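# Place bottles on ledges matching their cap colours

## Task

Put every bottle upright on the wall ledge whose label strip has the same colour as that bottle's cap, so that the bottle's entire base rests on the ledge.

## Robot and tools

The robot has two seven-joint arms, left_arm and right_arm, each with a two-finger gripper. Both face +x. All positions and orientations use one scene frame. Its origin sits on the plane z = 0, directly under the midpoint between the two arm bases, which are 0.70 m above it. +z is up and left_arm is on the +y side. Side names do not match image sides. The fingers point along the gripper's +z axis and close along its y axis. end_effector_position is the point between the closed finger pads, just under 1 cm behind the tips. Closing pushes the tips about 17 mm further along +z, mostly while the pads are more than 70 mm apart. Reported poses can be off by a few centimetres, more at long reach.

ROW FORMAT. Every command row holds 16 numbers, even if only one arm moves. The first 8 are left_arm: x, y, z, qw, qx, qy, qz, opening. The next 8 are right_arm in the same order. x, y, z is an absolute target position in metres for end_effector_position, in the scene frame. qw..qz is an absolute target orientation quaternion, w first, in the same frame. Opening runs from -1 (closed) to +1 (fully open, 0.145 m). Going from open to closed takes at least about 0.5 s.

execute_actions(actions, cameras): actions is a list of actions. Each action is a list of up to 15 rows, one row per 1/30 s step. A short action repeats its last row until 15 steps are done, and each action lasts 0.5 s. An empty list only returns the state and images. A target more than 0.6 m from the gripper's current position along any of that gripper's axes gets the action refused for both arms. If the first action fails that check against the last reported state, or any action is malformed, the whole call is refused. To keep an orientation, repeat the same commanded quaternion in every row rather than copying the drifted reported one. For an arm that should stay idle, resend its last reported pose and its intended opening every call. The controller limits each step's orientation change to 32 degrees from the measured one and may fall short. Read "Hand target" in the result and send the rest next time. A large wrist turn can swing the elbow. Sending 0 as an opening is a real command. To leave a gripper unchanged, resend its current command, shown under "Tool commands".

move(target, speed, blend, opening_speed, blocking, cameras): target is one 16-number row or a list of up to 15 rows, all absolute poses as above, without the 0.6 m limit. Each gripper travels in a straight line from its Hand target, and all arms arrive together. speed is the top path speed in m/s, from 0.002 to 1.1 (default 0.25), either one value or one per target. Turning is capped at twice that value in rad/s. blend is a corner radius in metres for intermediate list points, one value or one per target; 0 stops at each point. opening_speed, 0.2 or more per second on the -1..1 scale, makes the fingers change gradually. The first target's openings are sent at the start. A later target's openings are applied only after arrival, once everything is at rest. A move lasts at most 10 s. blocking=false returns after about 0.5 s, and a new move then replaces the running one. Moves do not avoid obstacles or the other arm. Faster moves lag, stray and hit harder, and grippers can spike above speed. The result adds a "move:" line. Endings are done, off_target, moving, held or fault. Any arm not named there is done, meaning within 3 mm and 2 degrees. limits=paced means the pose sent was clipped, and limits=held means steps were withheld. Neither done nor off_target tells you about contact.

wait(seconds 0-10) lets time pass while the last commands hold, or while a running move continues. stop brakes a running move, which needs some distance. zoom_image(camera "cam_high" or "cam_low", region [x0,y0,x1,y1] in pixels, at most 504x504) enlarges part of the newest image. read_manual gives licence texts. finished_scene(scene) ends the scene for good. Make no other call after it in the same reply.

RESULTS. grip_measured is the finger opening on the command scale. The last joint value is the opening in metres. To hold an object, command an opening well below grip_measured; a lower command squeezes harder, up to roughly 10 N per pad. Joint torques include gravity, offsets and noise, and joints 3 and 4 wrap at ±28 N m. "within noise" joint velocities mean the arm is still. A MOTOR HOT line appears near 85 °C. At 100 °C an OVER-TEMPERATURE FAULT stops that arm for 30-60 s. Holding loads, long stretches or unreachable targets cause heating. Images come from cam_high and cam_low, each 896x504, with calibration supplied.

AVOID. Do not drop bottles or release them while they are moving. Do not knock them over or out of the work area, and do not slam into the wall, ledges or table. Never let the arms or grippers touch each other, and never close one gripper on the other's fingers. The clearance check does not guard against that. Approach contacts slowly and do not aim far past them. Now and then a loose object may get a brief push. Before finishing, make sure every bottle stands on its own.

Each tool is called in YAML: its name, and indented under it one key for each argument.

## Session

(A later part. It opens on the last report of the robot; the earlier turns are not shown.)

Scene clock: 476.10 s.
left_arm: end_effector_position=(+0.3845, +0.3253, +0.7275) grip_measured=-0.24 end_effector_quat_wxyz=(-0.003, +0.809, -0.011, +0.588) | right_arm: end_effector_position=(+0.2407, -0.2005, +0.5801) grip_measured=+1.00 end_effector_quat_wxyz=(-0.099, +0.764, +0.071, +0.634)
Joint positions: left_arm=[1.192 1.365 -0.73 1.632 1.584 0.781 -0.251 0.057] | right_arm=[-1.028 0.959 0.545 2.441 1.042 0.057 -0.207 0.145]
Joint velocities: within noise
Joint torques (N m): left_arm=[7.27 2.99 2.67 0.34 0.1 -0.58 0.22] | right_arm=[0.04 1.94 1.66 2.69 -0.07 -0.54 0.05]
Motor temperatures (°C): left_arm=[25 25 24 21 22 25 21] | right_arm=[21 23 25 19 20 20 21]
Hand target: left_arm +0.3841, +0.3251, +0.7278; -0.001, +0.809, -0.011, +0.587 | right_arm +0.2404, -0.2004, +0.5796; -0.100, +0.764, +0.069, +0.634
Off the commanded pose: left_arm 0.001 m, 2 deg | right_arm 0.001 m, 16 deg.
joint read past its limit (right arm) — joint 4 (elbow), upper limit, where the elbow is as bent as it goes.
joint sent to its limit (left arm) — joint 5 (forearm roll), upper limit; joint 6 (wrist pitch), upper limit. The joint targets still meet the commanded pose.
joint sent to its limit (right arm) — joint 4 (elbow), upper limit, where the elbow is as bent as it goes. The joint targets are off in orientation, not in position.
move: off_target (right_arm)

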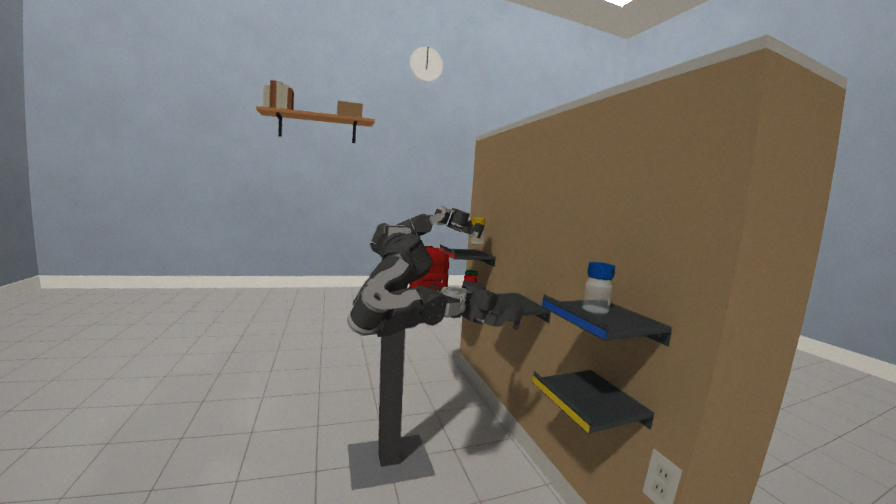

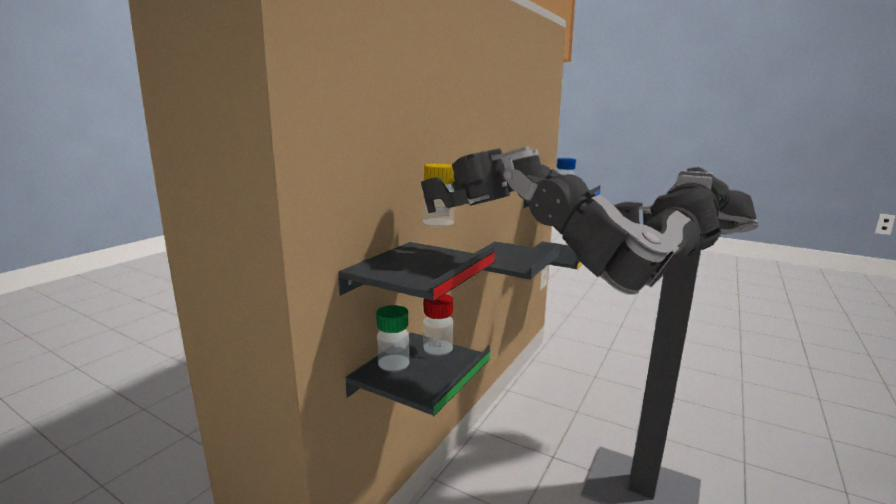

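move:
  target:
    - [0.29,0.30,0.735,0,0.819,0,0.574,-1,0.27,-0.30,0.58,0,0.819,0,0.574,1]
    - [0.26,0.10,0.67,0.05,0.816,-0.071,0.572,-1,0.27,-0.30,0.58,0,0.819,0,0.574,1]
    - [0.30,0.01,0.640,0.05,0.816,-0.071,0.572,-1,0.27,-0.30,0.58,0,0.819,0,0.574,1]
    - [0.38,0.01,0.628,0.05,0.816,-0.071,0.572,-1,0.27,-0.30,0.58,0,0.819,0,0.574,1]
    - [0.38,0.01,0.583,0.05,0.816,-0.071,0.572,-1,0.27,-0.30,0.58,0,0.819,0,0.574,1]
  speed: [0.17,0.2,0.2,0.15,0.06]
  blend: [0.02,0.03,0.02,0,0]

zoom_image:
  camera: "cam_low"
  region: [460, 170, 620, 300]

zoom_image:
  camera: "cam_high"
  region: [420, 210, 580, 340]

Scene clock: 493.67 s.
left_arm: end_effector_position=(+0.3794, +0.0100, +0.5828) grip_measured=-0.24 end_effector_quat_wxyz=(+0.049, +0.817, -0.072, +0.570) | right_arm: end_effector_position=(+0.2697, -0.2985, +0.5793) grip_measured=+1.00 end_effector_quat_wxyz=(-0.003, +0.819, +0.002, +0.574)
Joint positions: left_arm=[0.937 0.367 -1.126 1.844 1.377 0.45 -1.212 0.057] | right_arm=[-1.039 1.048 0.869 2.205 1.304 0.312 -0.213 0.145]
Joint velocities: within noise
Joint torques (N m): left_arm=[8.32 -0.3 2.36 2.51 -0.54 -0.45 0.24] | right_arm=[1.17 3.36 4.48 1.54 0.09 -0.28 -0.11]
Motor temperatures (°C): left_arm=[26 25 24 21 22 25 21] | right_arm=[21 23 24 19 20 20 21]
Hand target: left_arm +0.3800, +0.0100, +0.5830; +0.050, +0.816, -0.071, +0.572 | right_arm +0.2700, -0.3000, +0.5801; +0.000, +0.819, +0.000, +0.574
Off the commanded pose: left_arm 0.001 m, 0 deg | right_arm 0.002 m, 0 deg.
move: done; limits=paced

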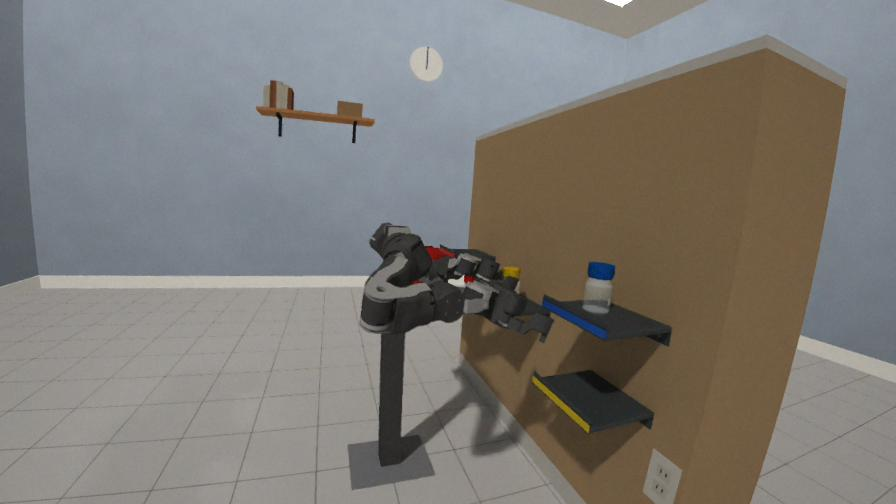

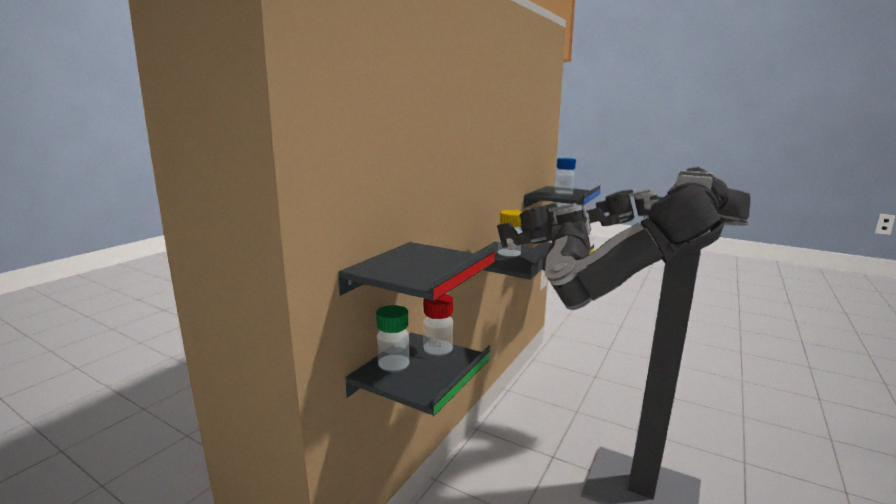

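Scaled by 3.150 from the camera's 896x504 image, which has a finer 1280x720 frame.

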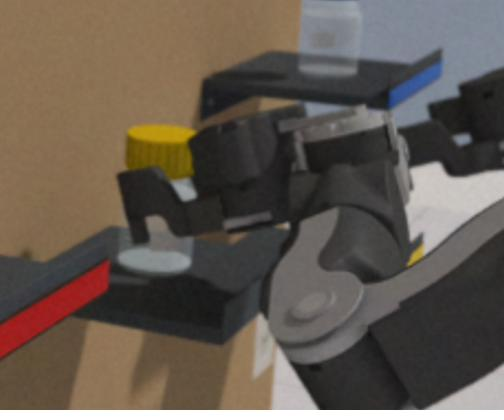

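Scaled by 3.150 from the camera's 896x504 image, which has a finer 1280x720 frame.

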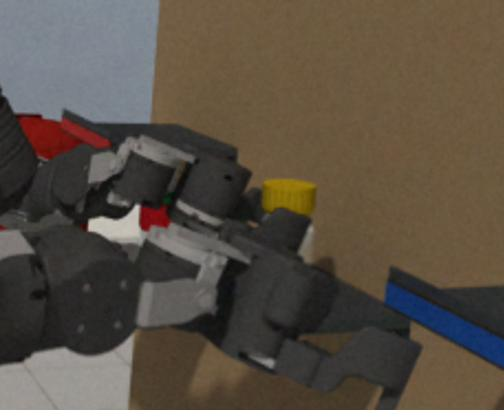

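move:
  target:
    - [0.38,0.01,0.568,0.05,0.816,-0.071,0.572,-1,0.27,-0.30,0.58,0,0.819,0,0.574,1]
    - [0.38,0.01,0.558,0.05,0.816,-0.071,0.572,-1,0.27,-0.30,0.58,0,0.819,0,0.574,1]
  speed: [0.05,0.03]

zoom_image:
  camera: "cam_low"
  region: [460, 170, 620, 300]

Scene clock: 506.00 s.
left_arm: end_effector_position=(+0.3825, +0.0108, +0.5752) grip_measured=-0.24 end_effector_quat_wxyz=(+0.050, +0.798, -0.064, +0.597) | right_arm: end_effector_position=(+0.2697, -0.2985, +0.5793) grip_measured=+1.00 end_effector_quat_wxyz=(-0.003, +0.819, +0.002, +0.574)
Joint positions: left_arm=[0.882 0.37 -1.143 1.821 1.241 0.381 -1.152 0.057] | right_arm=[-1.039 1.048 0.869 2.205 1.304 0.312 -0.213 0.145]
Joint velocities: within noise
Joint torques (N m): left_arm=[3.86 -0.01 1.32 0.38 0.74 0.16 0.32] | right_arm=[1.17 3.28 4.59 1.44 0.07 -0.28 -0.12]
Motor temperatures (°C): left_arm=[27 25 24 21 22 25 21] | right_arm=[21 23 25 19 20 20 21]
Hand target: left_arm +0.3794, +0.0101, +0.5582; +0.050, +0.816, -0.071, +0.572 | right_arm +0.2700, -0.3000, +0.5801; +0.000, +0.819, +0.000, +0.574
Off the commanded pose: left_arm 0.017 m, 4 deg | right_arm 0.002 m, 0 deg.
move: off_target (left_arm)

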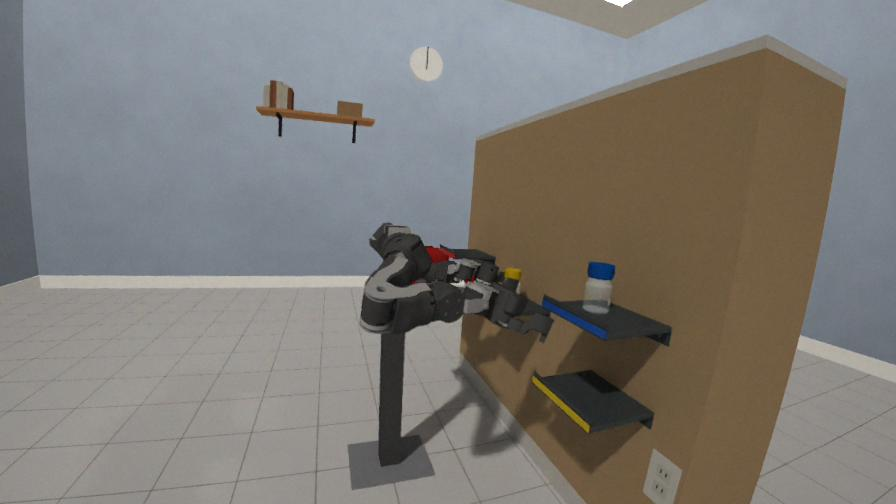

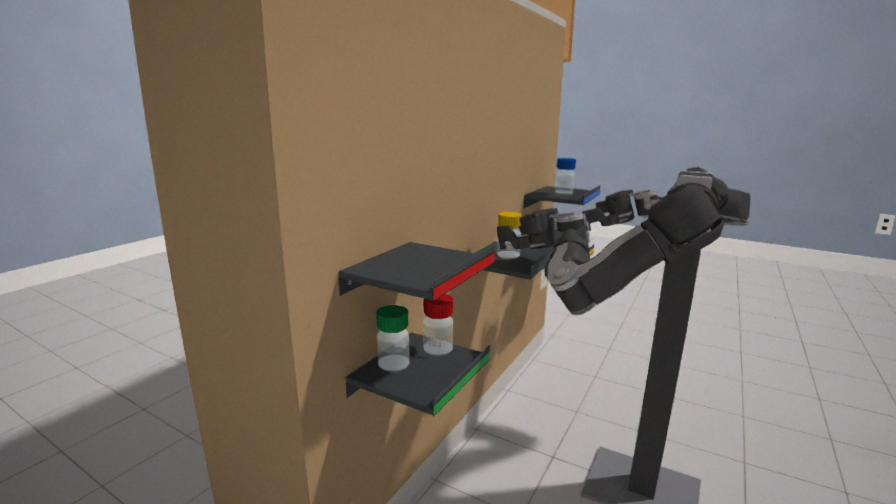

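Scaled by 3.150 from the camera's 896x504 image, which has a finer 1280x720 frame.

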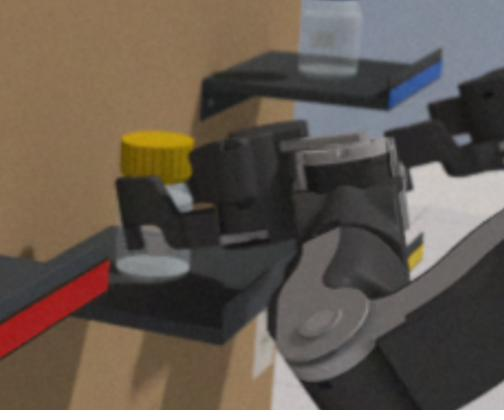

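zoom_image:
  camera: "cam_low"
  region: [490, 205, 560, 285]

zoom_image:
  camera: "cam_high"
  region: [470, 250, 560, 330]

Scaled by 6.300 from the camera's 896x504 image, which has a finer 1280x720 frame.

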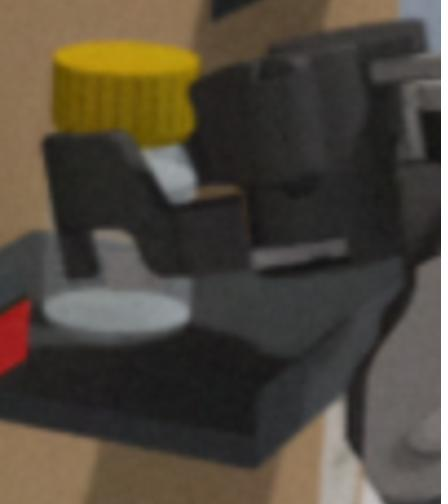

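Scaled by 5.600 from the camera's 896x504 image, which has a finer 1280x720 frame.

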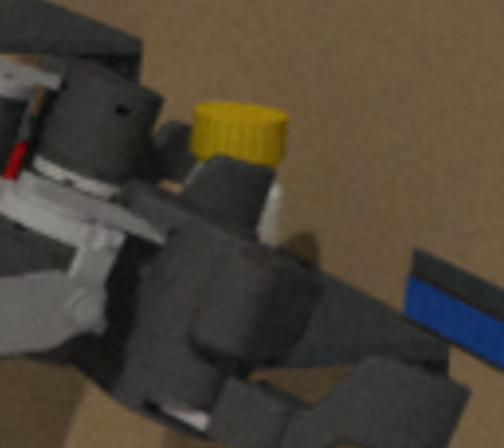

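move:
  target:
    - [0.38,0.01,0.573,0.05,0.81,-0.071,0.58,-1,0.27,-0.30,0.58,0,0.819,0,0.574,1]
    - [0.38,0.01,0.573,0.05,0.81,-0.071,0.58,0.5,0.27,-0.30,0.58,0,0.819,0,0.574,1]
    - [0.29,0.03,0.59,0.05,0.816,-0.071,0.572,0.5,0.27,-0.25,0.59,0,0.819,0,0.574,1]
    - [0.24,0.22,0.55,0.0,0.819,0,0.574,0.5,0.26,-0.12,0.60,0,0.819,0,0.574,1]
    - [0.26,0.318,0.50,0.0,0.819,0,0.574,0.2,0.29,-0.01,0.585,-0.05,0.816,0.071,0.572,1]
  speed: [0.06,0.1,0.15,0.25,0.2]
  opening_speed: 1

zoom_image:
  camera: "cam_low"
  region: [350, 190, 610, 400]

zoom_image:
  camera: "cam_high"
  region: [420, 210, 580, 340]

Scene clock: 557.67 s.
left_arm: end_effector_position=(+0.2607, +0.3201, +0.5019) grip_measured=+0.20 end_effector_quat_wxyz=(-0.005, +0.818, -0.001, +0.575) | right_arm: end_effector_position=(+0.2687, -0.0460, +0.5987) grip_measured=+1.00 end_effector_quat_wxyz=(-0.282, +0.738, +0.329, +0.518)
Joint positions: left_arm=[0.295 1.733 -1.254 1.967 1.442 -0.607 -0.308 0.09] | right_arm=[-1.311 1.998 0.978 2.282 1.559 -0.052 -0.198 0.145]
Joint velocities: within noise
Joint torques (N m): left_arm=[2.25 5.37 1.44 1.25 0.04 -0.66 0.24] | right_arm=[3.76 0.91 4.36 0.68 0.03 -0.32 0.22]
Motor temperatures (°C): left_arm=[25 24 23 21 22 24 21] | right_arm=[21 23 25 19 20 20 21]
Hand target: left_arm +0.2600, +0.3180, +0.5000; +0.000, +0.819, +0.000, +0.574 | right_arm +0.2685, -0.0455, +0.5990; -0.283, +0.737, +0.330, +0.517
Off the commanded pose: left_arm 0.003 m, 1 deg | right_arm 0.044 m, 41 deg; orientation clipped.
joint sent to its limit (right arm) — joint 1 (shoulder pitch), lower limit; joint 2 (shoulder roll), upper limit; joint 5 (forearm roll), upper limit. The joint targets are off in position and orientation.
move: off_target (right_arm); target 2's new opening was sent with left_arm's hand 0.004 m and 1 deg from that target; limits=paced

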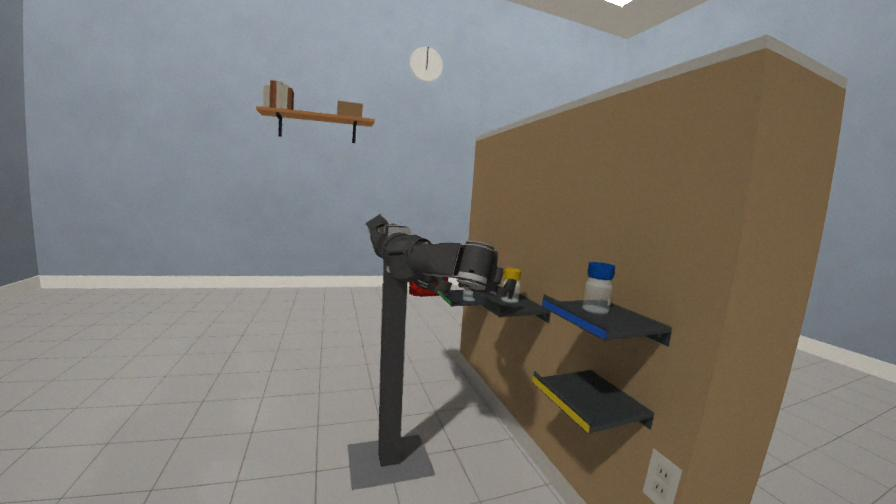

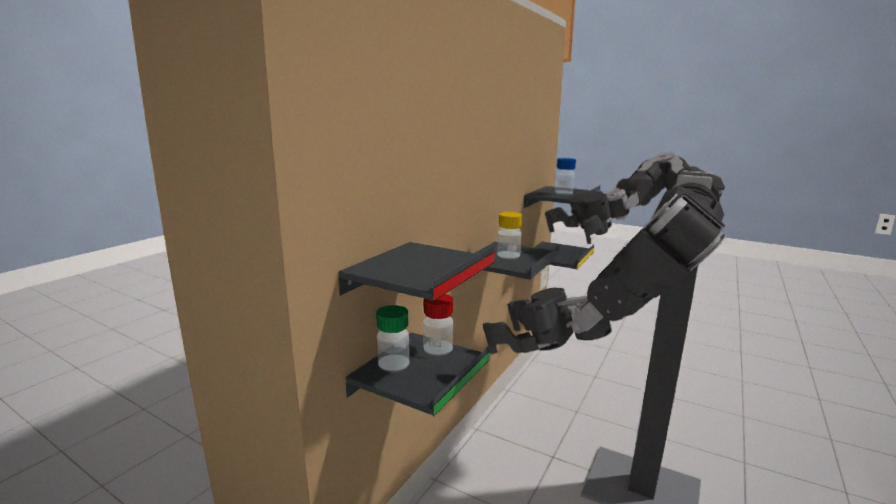

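Scaled by 1.938 from the camera's 896x504 image, which has a finer 1280x720 frame.

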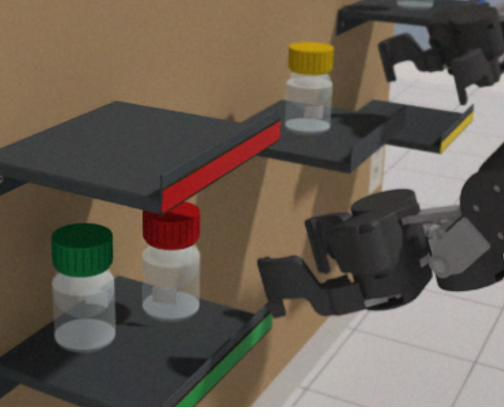

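Scaled by 3.150 from the camera's 896x504 image, which has a finer 1280x720 frame.

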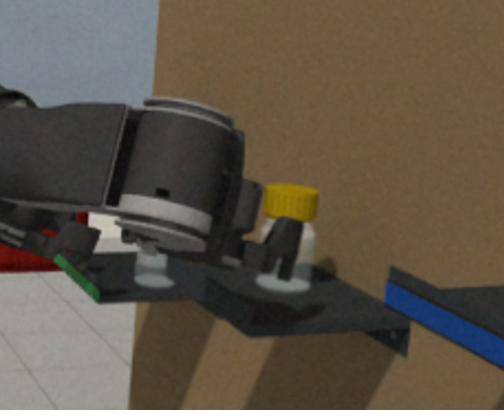

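move:
  target:
    - [0.28,0.314,0.475,0.0,0.819,0,0.574,0.15,0.25,-0.24,0.47,0,0.819,0,0.574,1]
    - [0.385,0.314,0.472,0.0,0.819,0,0.574,0.15,0.27,-0.10,0.49,-0.05,0.816,0.071,0.572,1]
    - [0.385,0.314,0.472,0.0,0.819,0,0.574,-1,0.27,-0.10,0.49,-0.05,0.816,0.071,0.572,1]
  speed: [0.2,0.15,0.1]
  opening_speed: 1.2

zoom_image:
  camera: "cam_low"
  region: [350, 190, 610, 400]

Scene clock: 585.90 s.
left_arm: end_effector_position=(+0.3857, +0.3159, +0.4745) grip_measured=-0.45 end_effector_quat_wxyz=(-0.002, +0.817, +0.002, +0.577) | right_arm: end_effector_position=(+0.2645, -0.1080, +0.4966) grip_measured=+1.00 end_effector_quat_wxyz=(-0.224, +0.841, +0.262, +0.417)
Joint positions: left_arm=[0.641 1.199 -1.158 1.434 1.388 -0.167 -0.213 0.042] | right_arm=[-1.311 1.998 0.6 2.144 1.558 -0.135 -0.194 0.145]
Joint velocities: within noise
Joint torques (N m): left_arm=[6.03 4.58 2.47 1.46 -0.01 -0.54 0.2] | right_arm=[3.52 0.99 4.05 1.17 0.07 -0.24 0.27]
Motor temperatures (°C): left_arm=[24 25 24 21 22 25 21] | right_arm=[22 23 25 19 20 20 21]
Hand target: left_arm +0.3850, +0.3141, +0.4720; +0.000, +0.819, +0.000, +0.574 | right_arm +0.2646, -0.1076, +0.4969; -0.225, +0.841, +0.263, +0.416
Off the commanded pose: left_arm 0.003 m, 1 deg | right_arm 0.012 m, 35 deg; orientation clipped.
joint read past its limit (right arm) — joint 2 (shoulder roll), upper limit.
joint sent to its limit (right arm) — joint 1 (shoulder pitch), lower limit; joint 2 (shoulder roll), upper limit; joint 5 (forearm roll), upper limit. The joint targets are off in position and orientation.
move: off_target (right_arm); target 3's new opening was sent with left_arm's hand 0.004 m and 1 deg from that target; limits=paced

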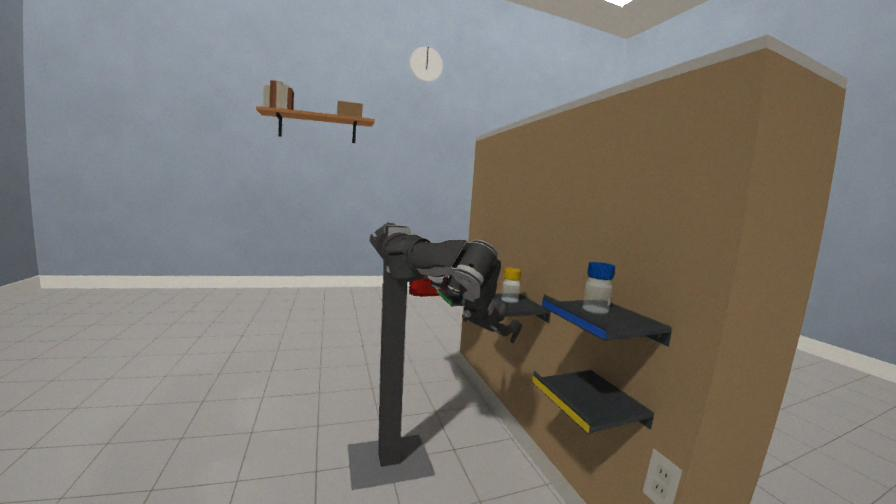

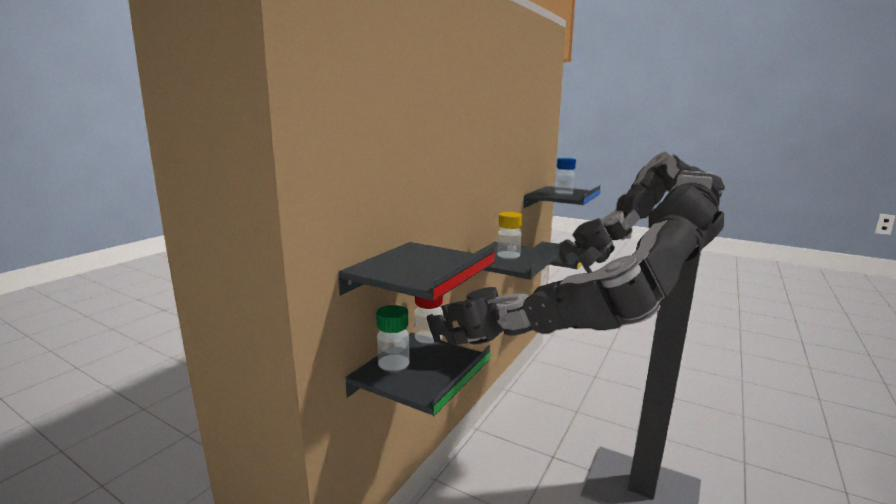

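Scaled by 1.938 from the camera's 896x504 image, which has a finer 1280x720 frame.

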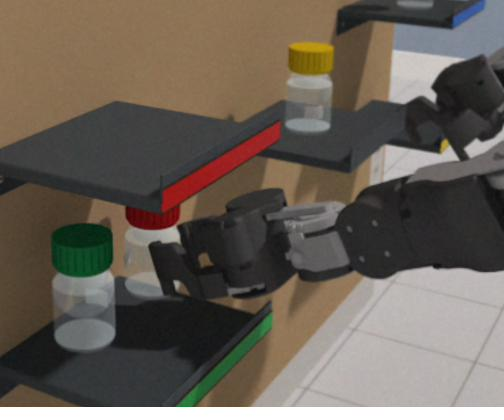

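move:
  target:
    - [0.385,0.314,0.474,0.0,0.819,0,0.574,0.3,0.27,-0.20,0.42,0,0.819,0,0.574,1]
    - [0.33,0.30,0.478,0.0,0.819,0,0.574,0.3,0.34,-0.20,0.36,0,0.819,0,0.574,1]
    - [0.33,0.288,0.474,0.0,0.819,0,0.574,0.6,0.34,-0.20,0.36,0,0.819,0,0.574,1]
  speed: [0.15,0.15,0.15]
  opening_speed: 1.2

zoom_image:
  camera: "cam_low"
  region: [350, 260, 530, 400]

Scene clock: 613.27 s.
left_arm: end_effector_position=(+0.3311, +0.2864, +0.4761) grip_measured=+0.60 end_effector_quat_wxyz=(+0.004, +0.817, +0.000, +0.577) | right_arm: end_effector_position=(+0.2853, -0.2207, +0.4279) grip_measured=+0.99 end_effector_quat_wxyz=(-0.095, +0.899, +0.223, +0.366)
Joint positions: left_arm=[0.466 1.358 -1.163 1.761 1.356 -0.307 -0.397 0.119] | right_arm=[-1.311 1.999 0.377 1.811 1.559 -0.165 -0.106 0.145]
Joint velocities: within noise
Joint torques (N m): left_arm=[4.18 5.71 2.21 1.43 -0.1 -0.51 -0.01] | right_arm=[4 1.2 3.99 -2.39 0.1 -0.31 -0.98]
Motor temperatures (°C): left_arm=[25 25 24 21 22 25 21] | right_arm=[22 23 25 19 20 20 21]
Hand target: left_arm +0.3300, +0.2881, +0.4740; +0.000, +0.819, +0.000, +0.574 | right_arm +0.2917, -0.2304, +0.4286; -0.074, +0.900, +0.214, +0.374
Off the commanded pose: left_arm 0.003 m, 1 deg | right_arm 0.090 m, 38 deg; orientation clipped.
joint read past its limit (right arm) — joint 2 (shoulder roll), upper limit.
joint sent to its limit (right arm) — joint 1 (shoulder pitch), lower limit; joint 2 (shoulder roll), upper limit; joint 5 (forearm roll), upper limit. The joint targets are off in position and orientation.
move: off_target (right_arm); limits=paced

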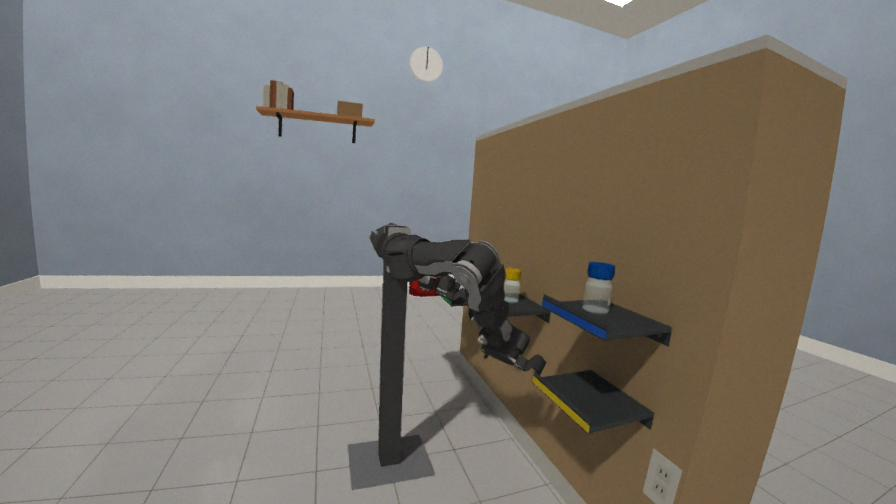

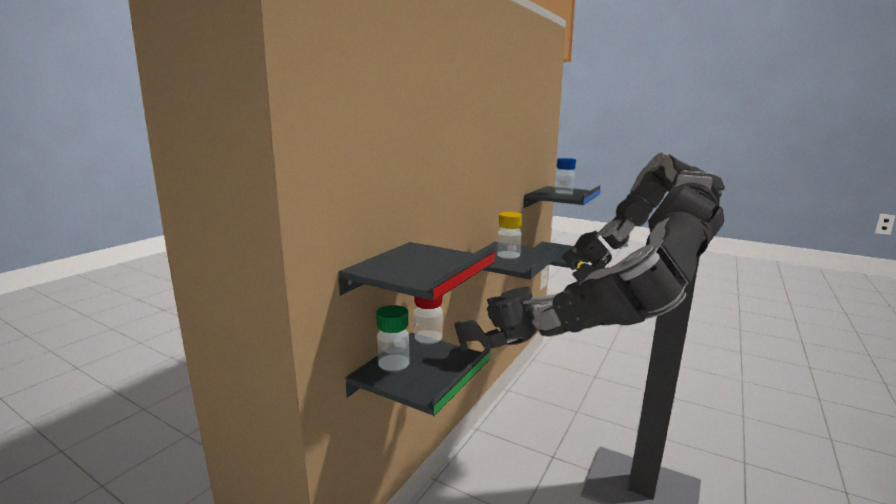

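Scaled by 2.800 from the camera's 896x504 image, which has a finer 1280x720 frame.

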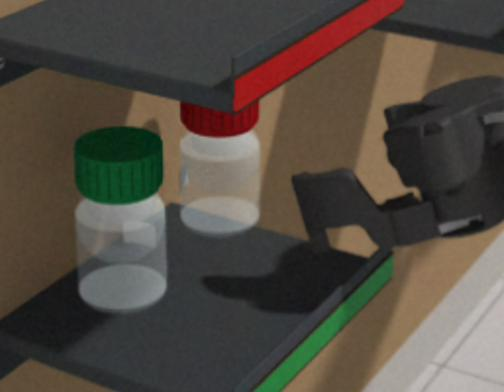

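move:
  target:
    - [0.423,0.284,0.474,0.0,0.819,0,0.574,0.6,0.285,-0.2207,0.428,-0.095,0.899,0.223,0.366,1]
    - [0.423,0.284,0.474,0.0,0.819,0,0.574,-1,0.285,-0.2207,0.428,-0.095,0.899,0.223,0.366,1]
  speed: [0.12,0.12]
  opening_speed: 0.9

zoom_image:
  camera: "cam_low"
  region: [350, 260, 530, 400]

Scene clock: 634.10 s.
left_arm: end_effector_position=(+0.4242, +0.2839, +0.4768) grip_measured=-0.16 end_effector_quat_wxyz=(+0.001, +0.817, +0.001, +0.577) | right_arm: end_effector_position=(+0.2846, -0.2194, +0.4281) grip_measured=+1.00 end_effector_quat_wxyz=(-0.098, +0.898, +0.224, +0.365)
Joint positions: left_arm=[0.752 1.019 -1.154 1.331 1.336 -0.057 -0.267 0.063] | right_arm=[-1.31 1.999 0.377 1.814 1.559 -0.165 -0.103 0.145]
Joint velocities: within noise
Joint torques (N m): left_arm=[6.98 4.05 2.52 1.52 -0.01 -0.6 0.13] | right_arm=[4.44 1.2 2.66 0.5 0.01 -0.26 -0.07]
Motor temperatures (°C): left_arm=[25 25 24 21 22 25 21] | right_arm=[22 23 25 19 20 20 22]
Hand target: left_arm +0.4230, +0.2840, +0.4741; +0.000, +0.819, +0.000, +0.574 | right_arm +0.2851, -0.2207, +0.4281; -0.095, +0.899, +0.223, +0.366
Off the commanded pose: left_arm 0.003 m, 0 deg | right_arm 0.001 m, 0 deg.
joint read past its limit (right arm) — joint 2 (shoulder roll), upper limit.
joint sent to its limit (right arm) — joint 2 (shoulder roll), upper limit. The joint targets still meet the commanded pose.
move: done; target 2's new opening was sent with left_arm's hand 0.004 m and 1 deg from that target

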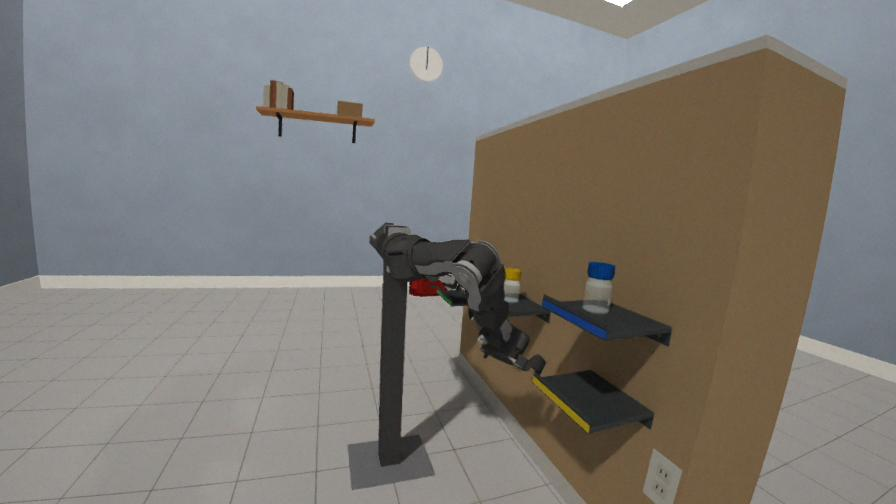

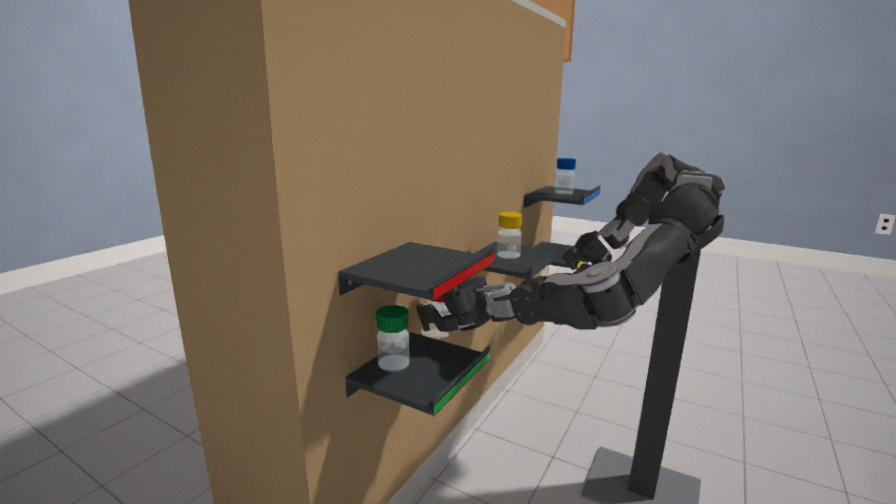

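Scaled by 2.800 from the camera's 896x504 image, which has a finer 1280x720 frame.

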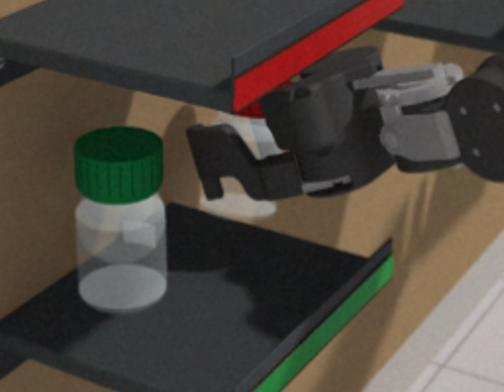

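move:
  target:
    - [0.423,0.284,0.50,0.0,0.819,0,0.574,-1,0.285,-0.2207,0.428,-0.095,0.899,0.223,0.366,1]
    - [0.36,0.284,0.505,0.0,0.819,0,0.574,-1,0.285,-0.2207,0.428,-0.095,0.899,0.223,0.366,1]
  speed: 0.08

zoom_image:
  camera: "cam_low"
  region: [380, 240, 560, 380]

zoom_image:
  camera: "cam_high"
  region: [420, 230, 560, 360]

Scene clock: 646.23 s.
left_arm: end_effector_position=(+0.3594, +0.2841, +0.5036) grip_measured=-0.17 end_effector_quat_wxyz=(+0.000, +0.822, -0.002, +0.570) | right_arm: end_effector_position=(+0.2846, -0.2194, +0.4281) grip_measured=+1.00 end_effector_quat_wxyz=(-0.098, +0.898, +0.224, +0.365)
Joint positions: left_arm=[0.625 1.331 -1.144 1.747 1.41 -0.119 -0.394 0.063] | right_arm=[-1.31 1.999 0.377 1.814 1.559 -0.165 -0.103 0.145]
Joint velocities: within noise
Joint torques (N m): left_arm=[5.42 4.65 3.26 1.89 -0.1 -0.89 -0.03] | right_arm=[4.42 0.96 2.7 0.4 0 -0.26 -0.07]
Motor temperatures (°C): left_arm=[25 25 24 21 22 25 21] | right_arm=[22 23 25 19 20 20 21]
Hand target: left_arm +0.3600, +0.2841, +0.5050; +0.000, +0.819, +0.000, +0.574 | right_arm +0.2851, -0.2207, +0.4281; -0.095, +0.899, +0.223, +0.366
Off the commanded pose: left_arm 0.002 m, 1 deg | right_arm 0.001 m, 0 deg.
joint read past its limit (right arm) — joint 2 (shoulder roll), upper limit.
joint sent to its limit (right arm) — joint 2 (shoulder roll), upper limit. The joint targets still meet the commanded pose.
move: done

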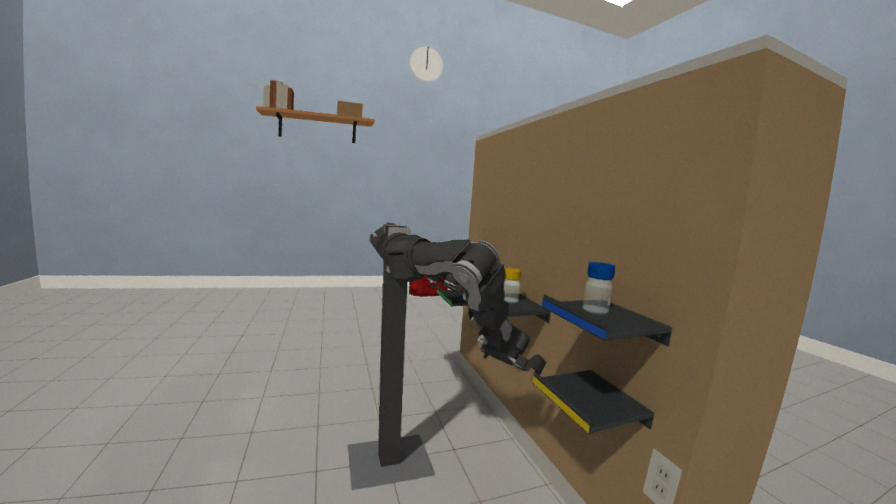

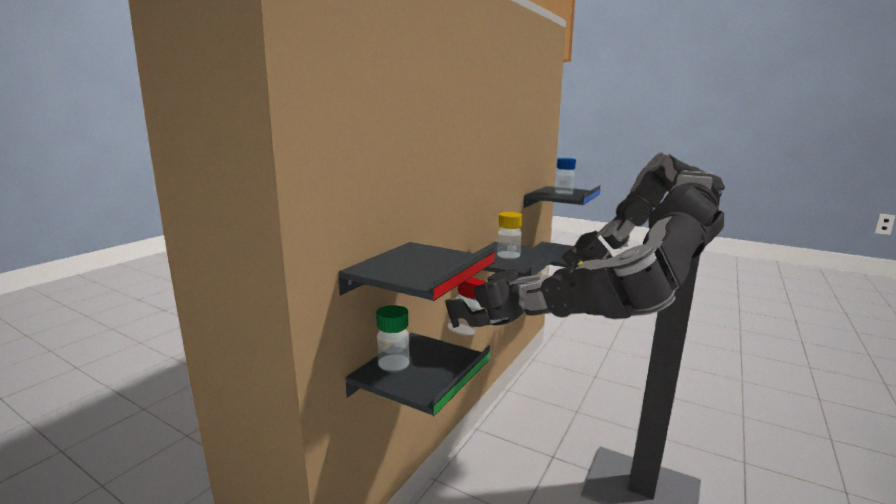

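Scaled by 2.800 from the camera's 896x504 image, which has a finer 1280x720 frame.

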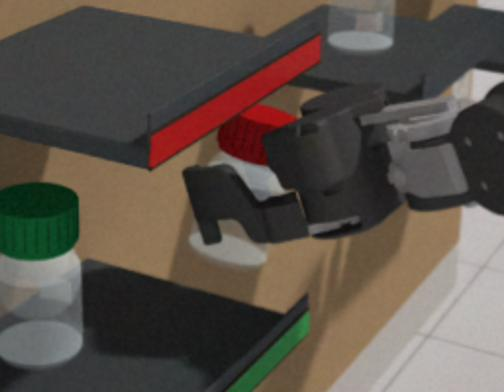

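Scaled by 3.600 from the camera's 896x504 image, which has a finer 1280x720 frame.

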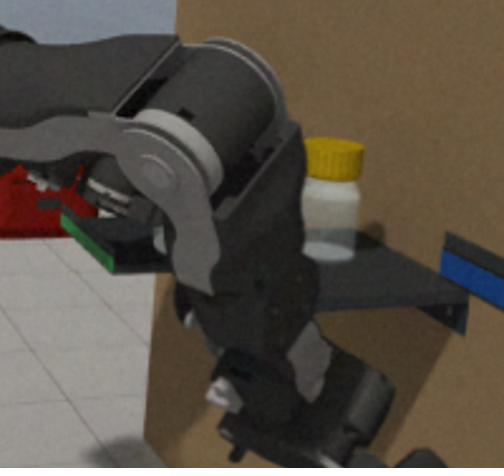

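move:
  target:
    - [0.25,0.32,0.52,0.0,0.819,0,0.574,-1,0.30,-0.21,0.35,0,0.924,0,0.383,1]
    - [0.24,0.36,0.65,0.0,0.819,0,0.574,-1,0.34,-0.20,0.27,0,0.924,0,0.383,1]
    - [0.26,0.37,0.75,0.0,0.819,0,0.574,-1,0.34,-0.20,0.27,0,0.924,0,0.383,1]
  speed: [0.17,0.2,0.17]
  blend: [0.03,0.03,0]

zoom_image:
  camera: "cam_low"
  region: [400, 140, 620, 300]

Scene clock: 674.23 s.
left_arm: end_effector_position=(+0.2604, +0.3712, +0.7484) grip_measured=-0.24 end_effector_quat_wxyz=(-0.006, +0.806, -0.033, +0.590) | right_arm: end_effector_position=(+0.2710, -0.2236, +0.4190) grip_measured=+0.99 end_effector_quat_wxyz=(-0.086, +0.900, +0.249, +0.347)
Joint positions: left_arm=[1.569 1.966 -1.064 1.829 1.585 0.781 0.217 0.058] | right_arm=[-1.297 1.999 0.318 1.828 1.502 -0.159 -0.116 0.145]
Joint velocities: within noise
Joint torques (N m): left_arm=[1.49 0.12 3.71 -0.42 0.26 -0.55 0.19] | right_arm=[1.02 1.25 -4.66 -4.56 1.96 1.48 -1.51]
Motor temperatures (°C): left_arm=[25 25 25 21 22 25 21] | right_arm=[22 23 24 19 20 20 22]
Hand target: left_arm +0.2600, +0.3702, +0.7498; -0.004, +0.805, -0.035, +0.592 | right_arm +0.2593, -0.2508, +0.4007; -0.045, +0.928, +0.215, +0.302
Off the commanded pose: left_arm 0.002 m, 4 deg | right_arm 0.166 m, 31 deg.
joint read past its limit (right arm) — joint 2 (shoulder roll), upper limit.
joint sent to its limit (left arm) — joint 5 (forearm roll), upper limit; joint 6 (wrist pitch), upper limit. The joint targets are off in orientation, not in position.
joint sent to its limit (right arm) — joint 1 (shoulder pitch), lower limit; joint 2 (shoulder roll), upper limit; joint 5 (forearm roll), upper limit. The joint targets are off in position and orientation.
move: off_target (left_arm, right_arm); limits=paced

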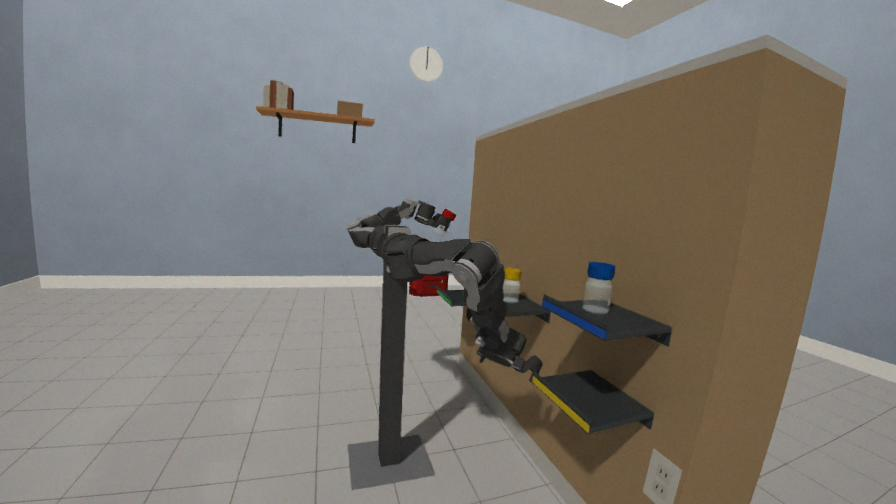

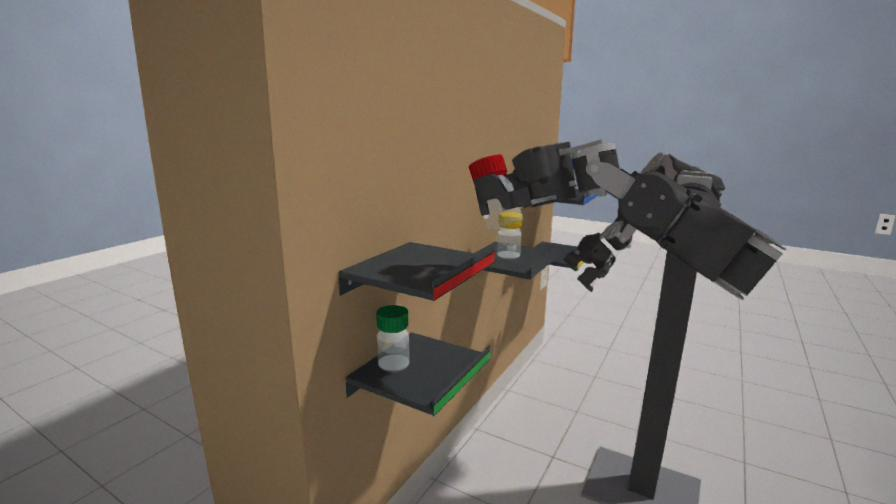

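Scaled by 2.291 from the camera's 896x504 image, which has a finer 1280x720 frame.

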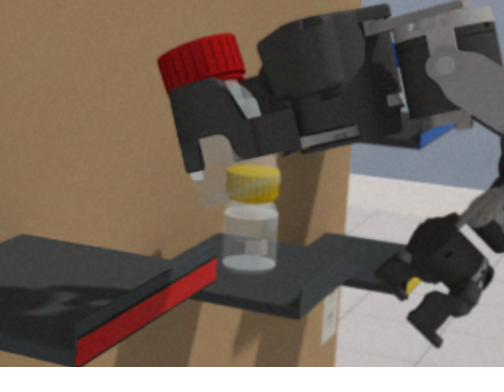

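move:
  target:
    - [0.26,0.37,0.75,0.0,0.766,0,0.643,-1,0.22,-0.25,0.42,0,0.924,0,0.383,1]
    - [0.385,0.375,0.745,0.0,0.766,0,0.643,-1,0.16,-0.29,0.24,0,0.99,0,0.14,1]
    - [0.385,0.375,0.70,0.0,0.766,0,0.643,-1,0.16,-0.29,0.20,0,0.99,0,0.14,1]
  speed: [0.17,0.15,0.1]

zoom_image:
  camera: "cam_low"
  region: [360, 140, 520, 310]

Scene clock: 699.23 s.
left_arm: end_effector_position=(+0.3849, +0.3750, +0.6988) grip_measured=-0.24 end_effector_quat_wxyz=(+0.000, +0.769, +0.000, +0.639) | right_arm: end_effector_position=(+0.1198, -0.3118, +0.3435) grip_measured=+1.00 end_effector_quat_wxyz=(-0.042, +0.986, +0.035, +0.156)
Joint positions: left_arm=[1.703 1.521 -1.562 1.513 1.566 0.325 0.009 0.058] | right_arm=[-1.311 1.618 0.047 1.785 1.559 -0.007 -0.123 0.145]
Joint velocities: within noise
Joint torques (N m): left_arm=[5.55 -0.65 3.58 0.43 0.19 -0.97 0.09] | right_arm=[1.09 1.57 0.8 1.07 0.08 0.03 -0.06]
Motor temperatures (°C): left_arm=[24 24 26 21 22 25 21] | right_arm=[21 22 25 20 24 22 24]
Hand target: left_arm +0.3850, +0.3750, +0.7001; +0.000, +0.766, +0.000, +0.643 | right_arm +0.1175, -0.3128, +0.3427; -0.039, +0.987, +0.034, +0.152
Off the commanded pose: left_arm 0.001 m, 1 deg | right_arm 0.151 m, 7 deg.
joint sent to its limit (right arm) — joint 1 (shoulder pitch), lower limit; joint 5 (forearm roll), upper limit. The joint targets are off in position and orientation.
move: off_target (right_arm)

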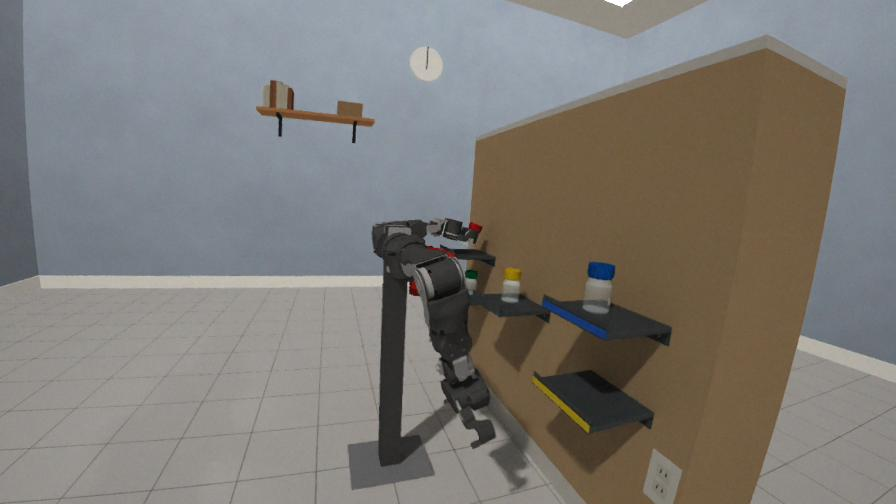

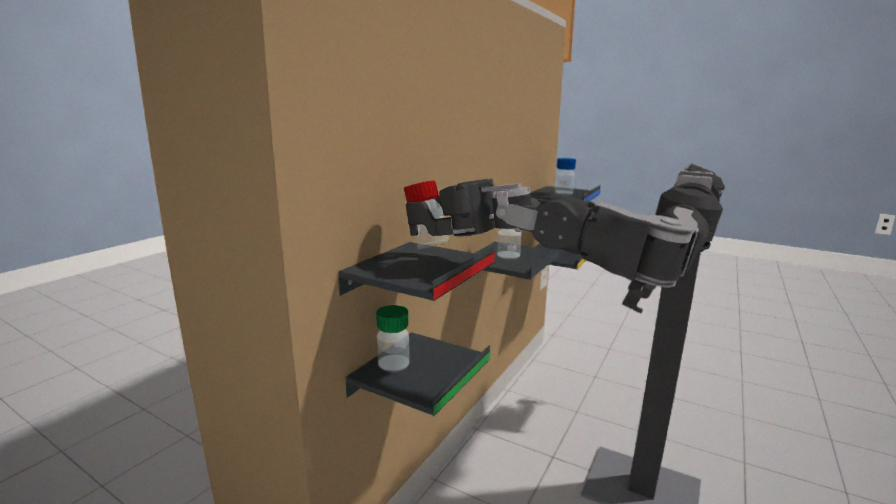

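Scaled by 2.965 from the camera's 896x504 image, which has a finer 1280x720 frame.

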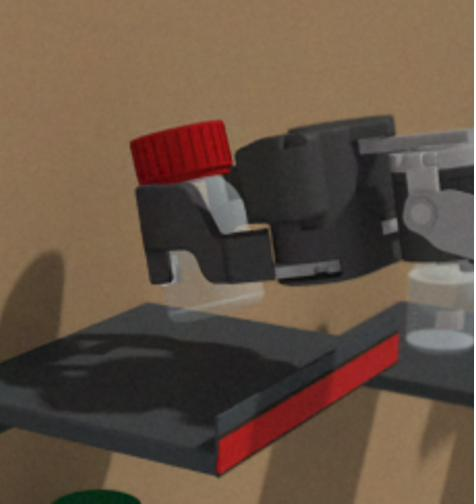

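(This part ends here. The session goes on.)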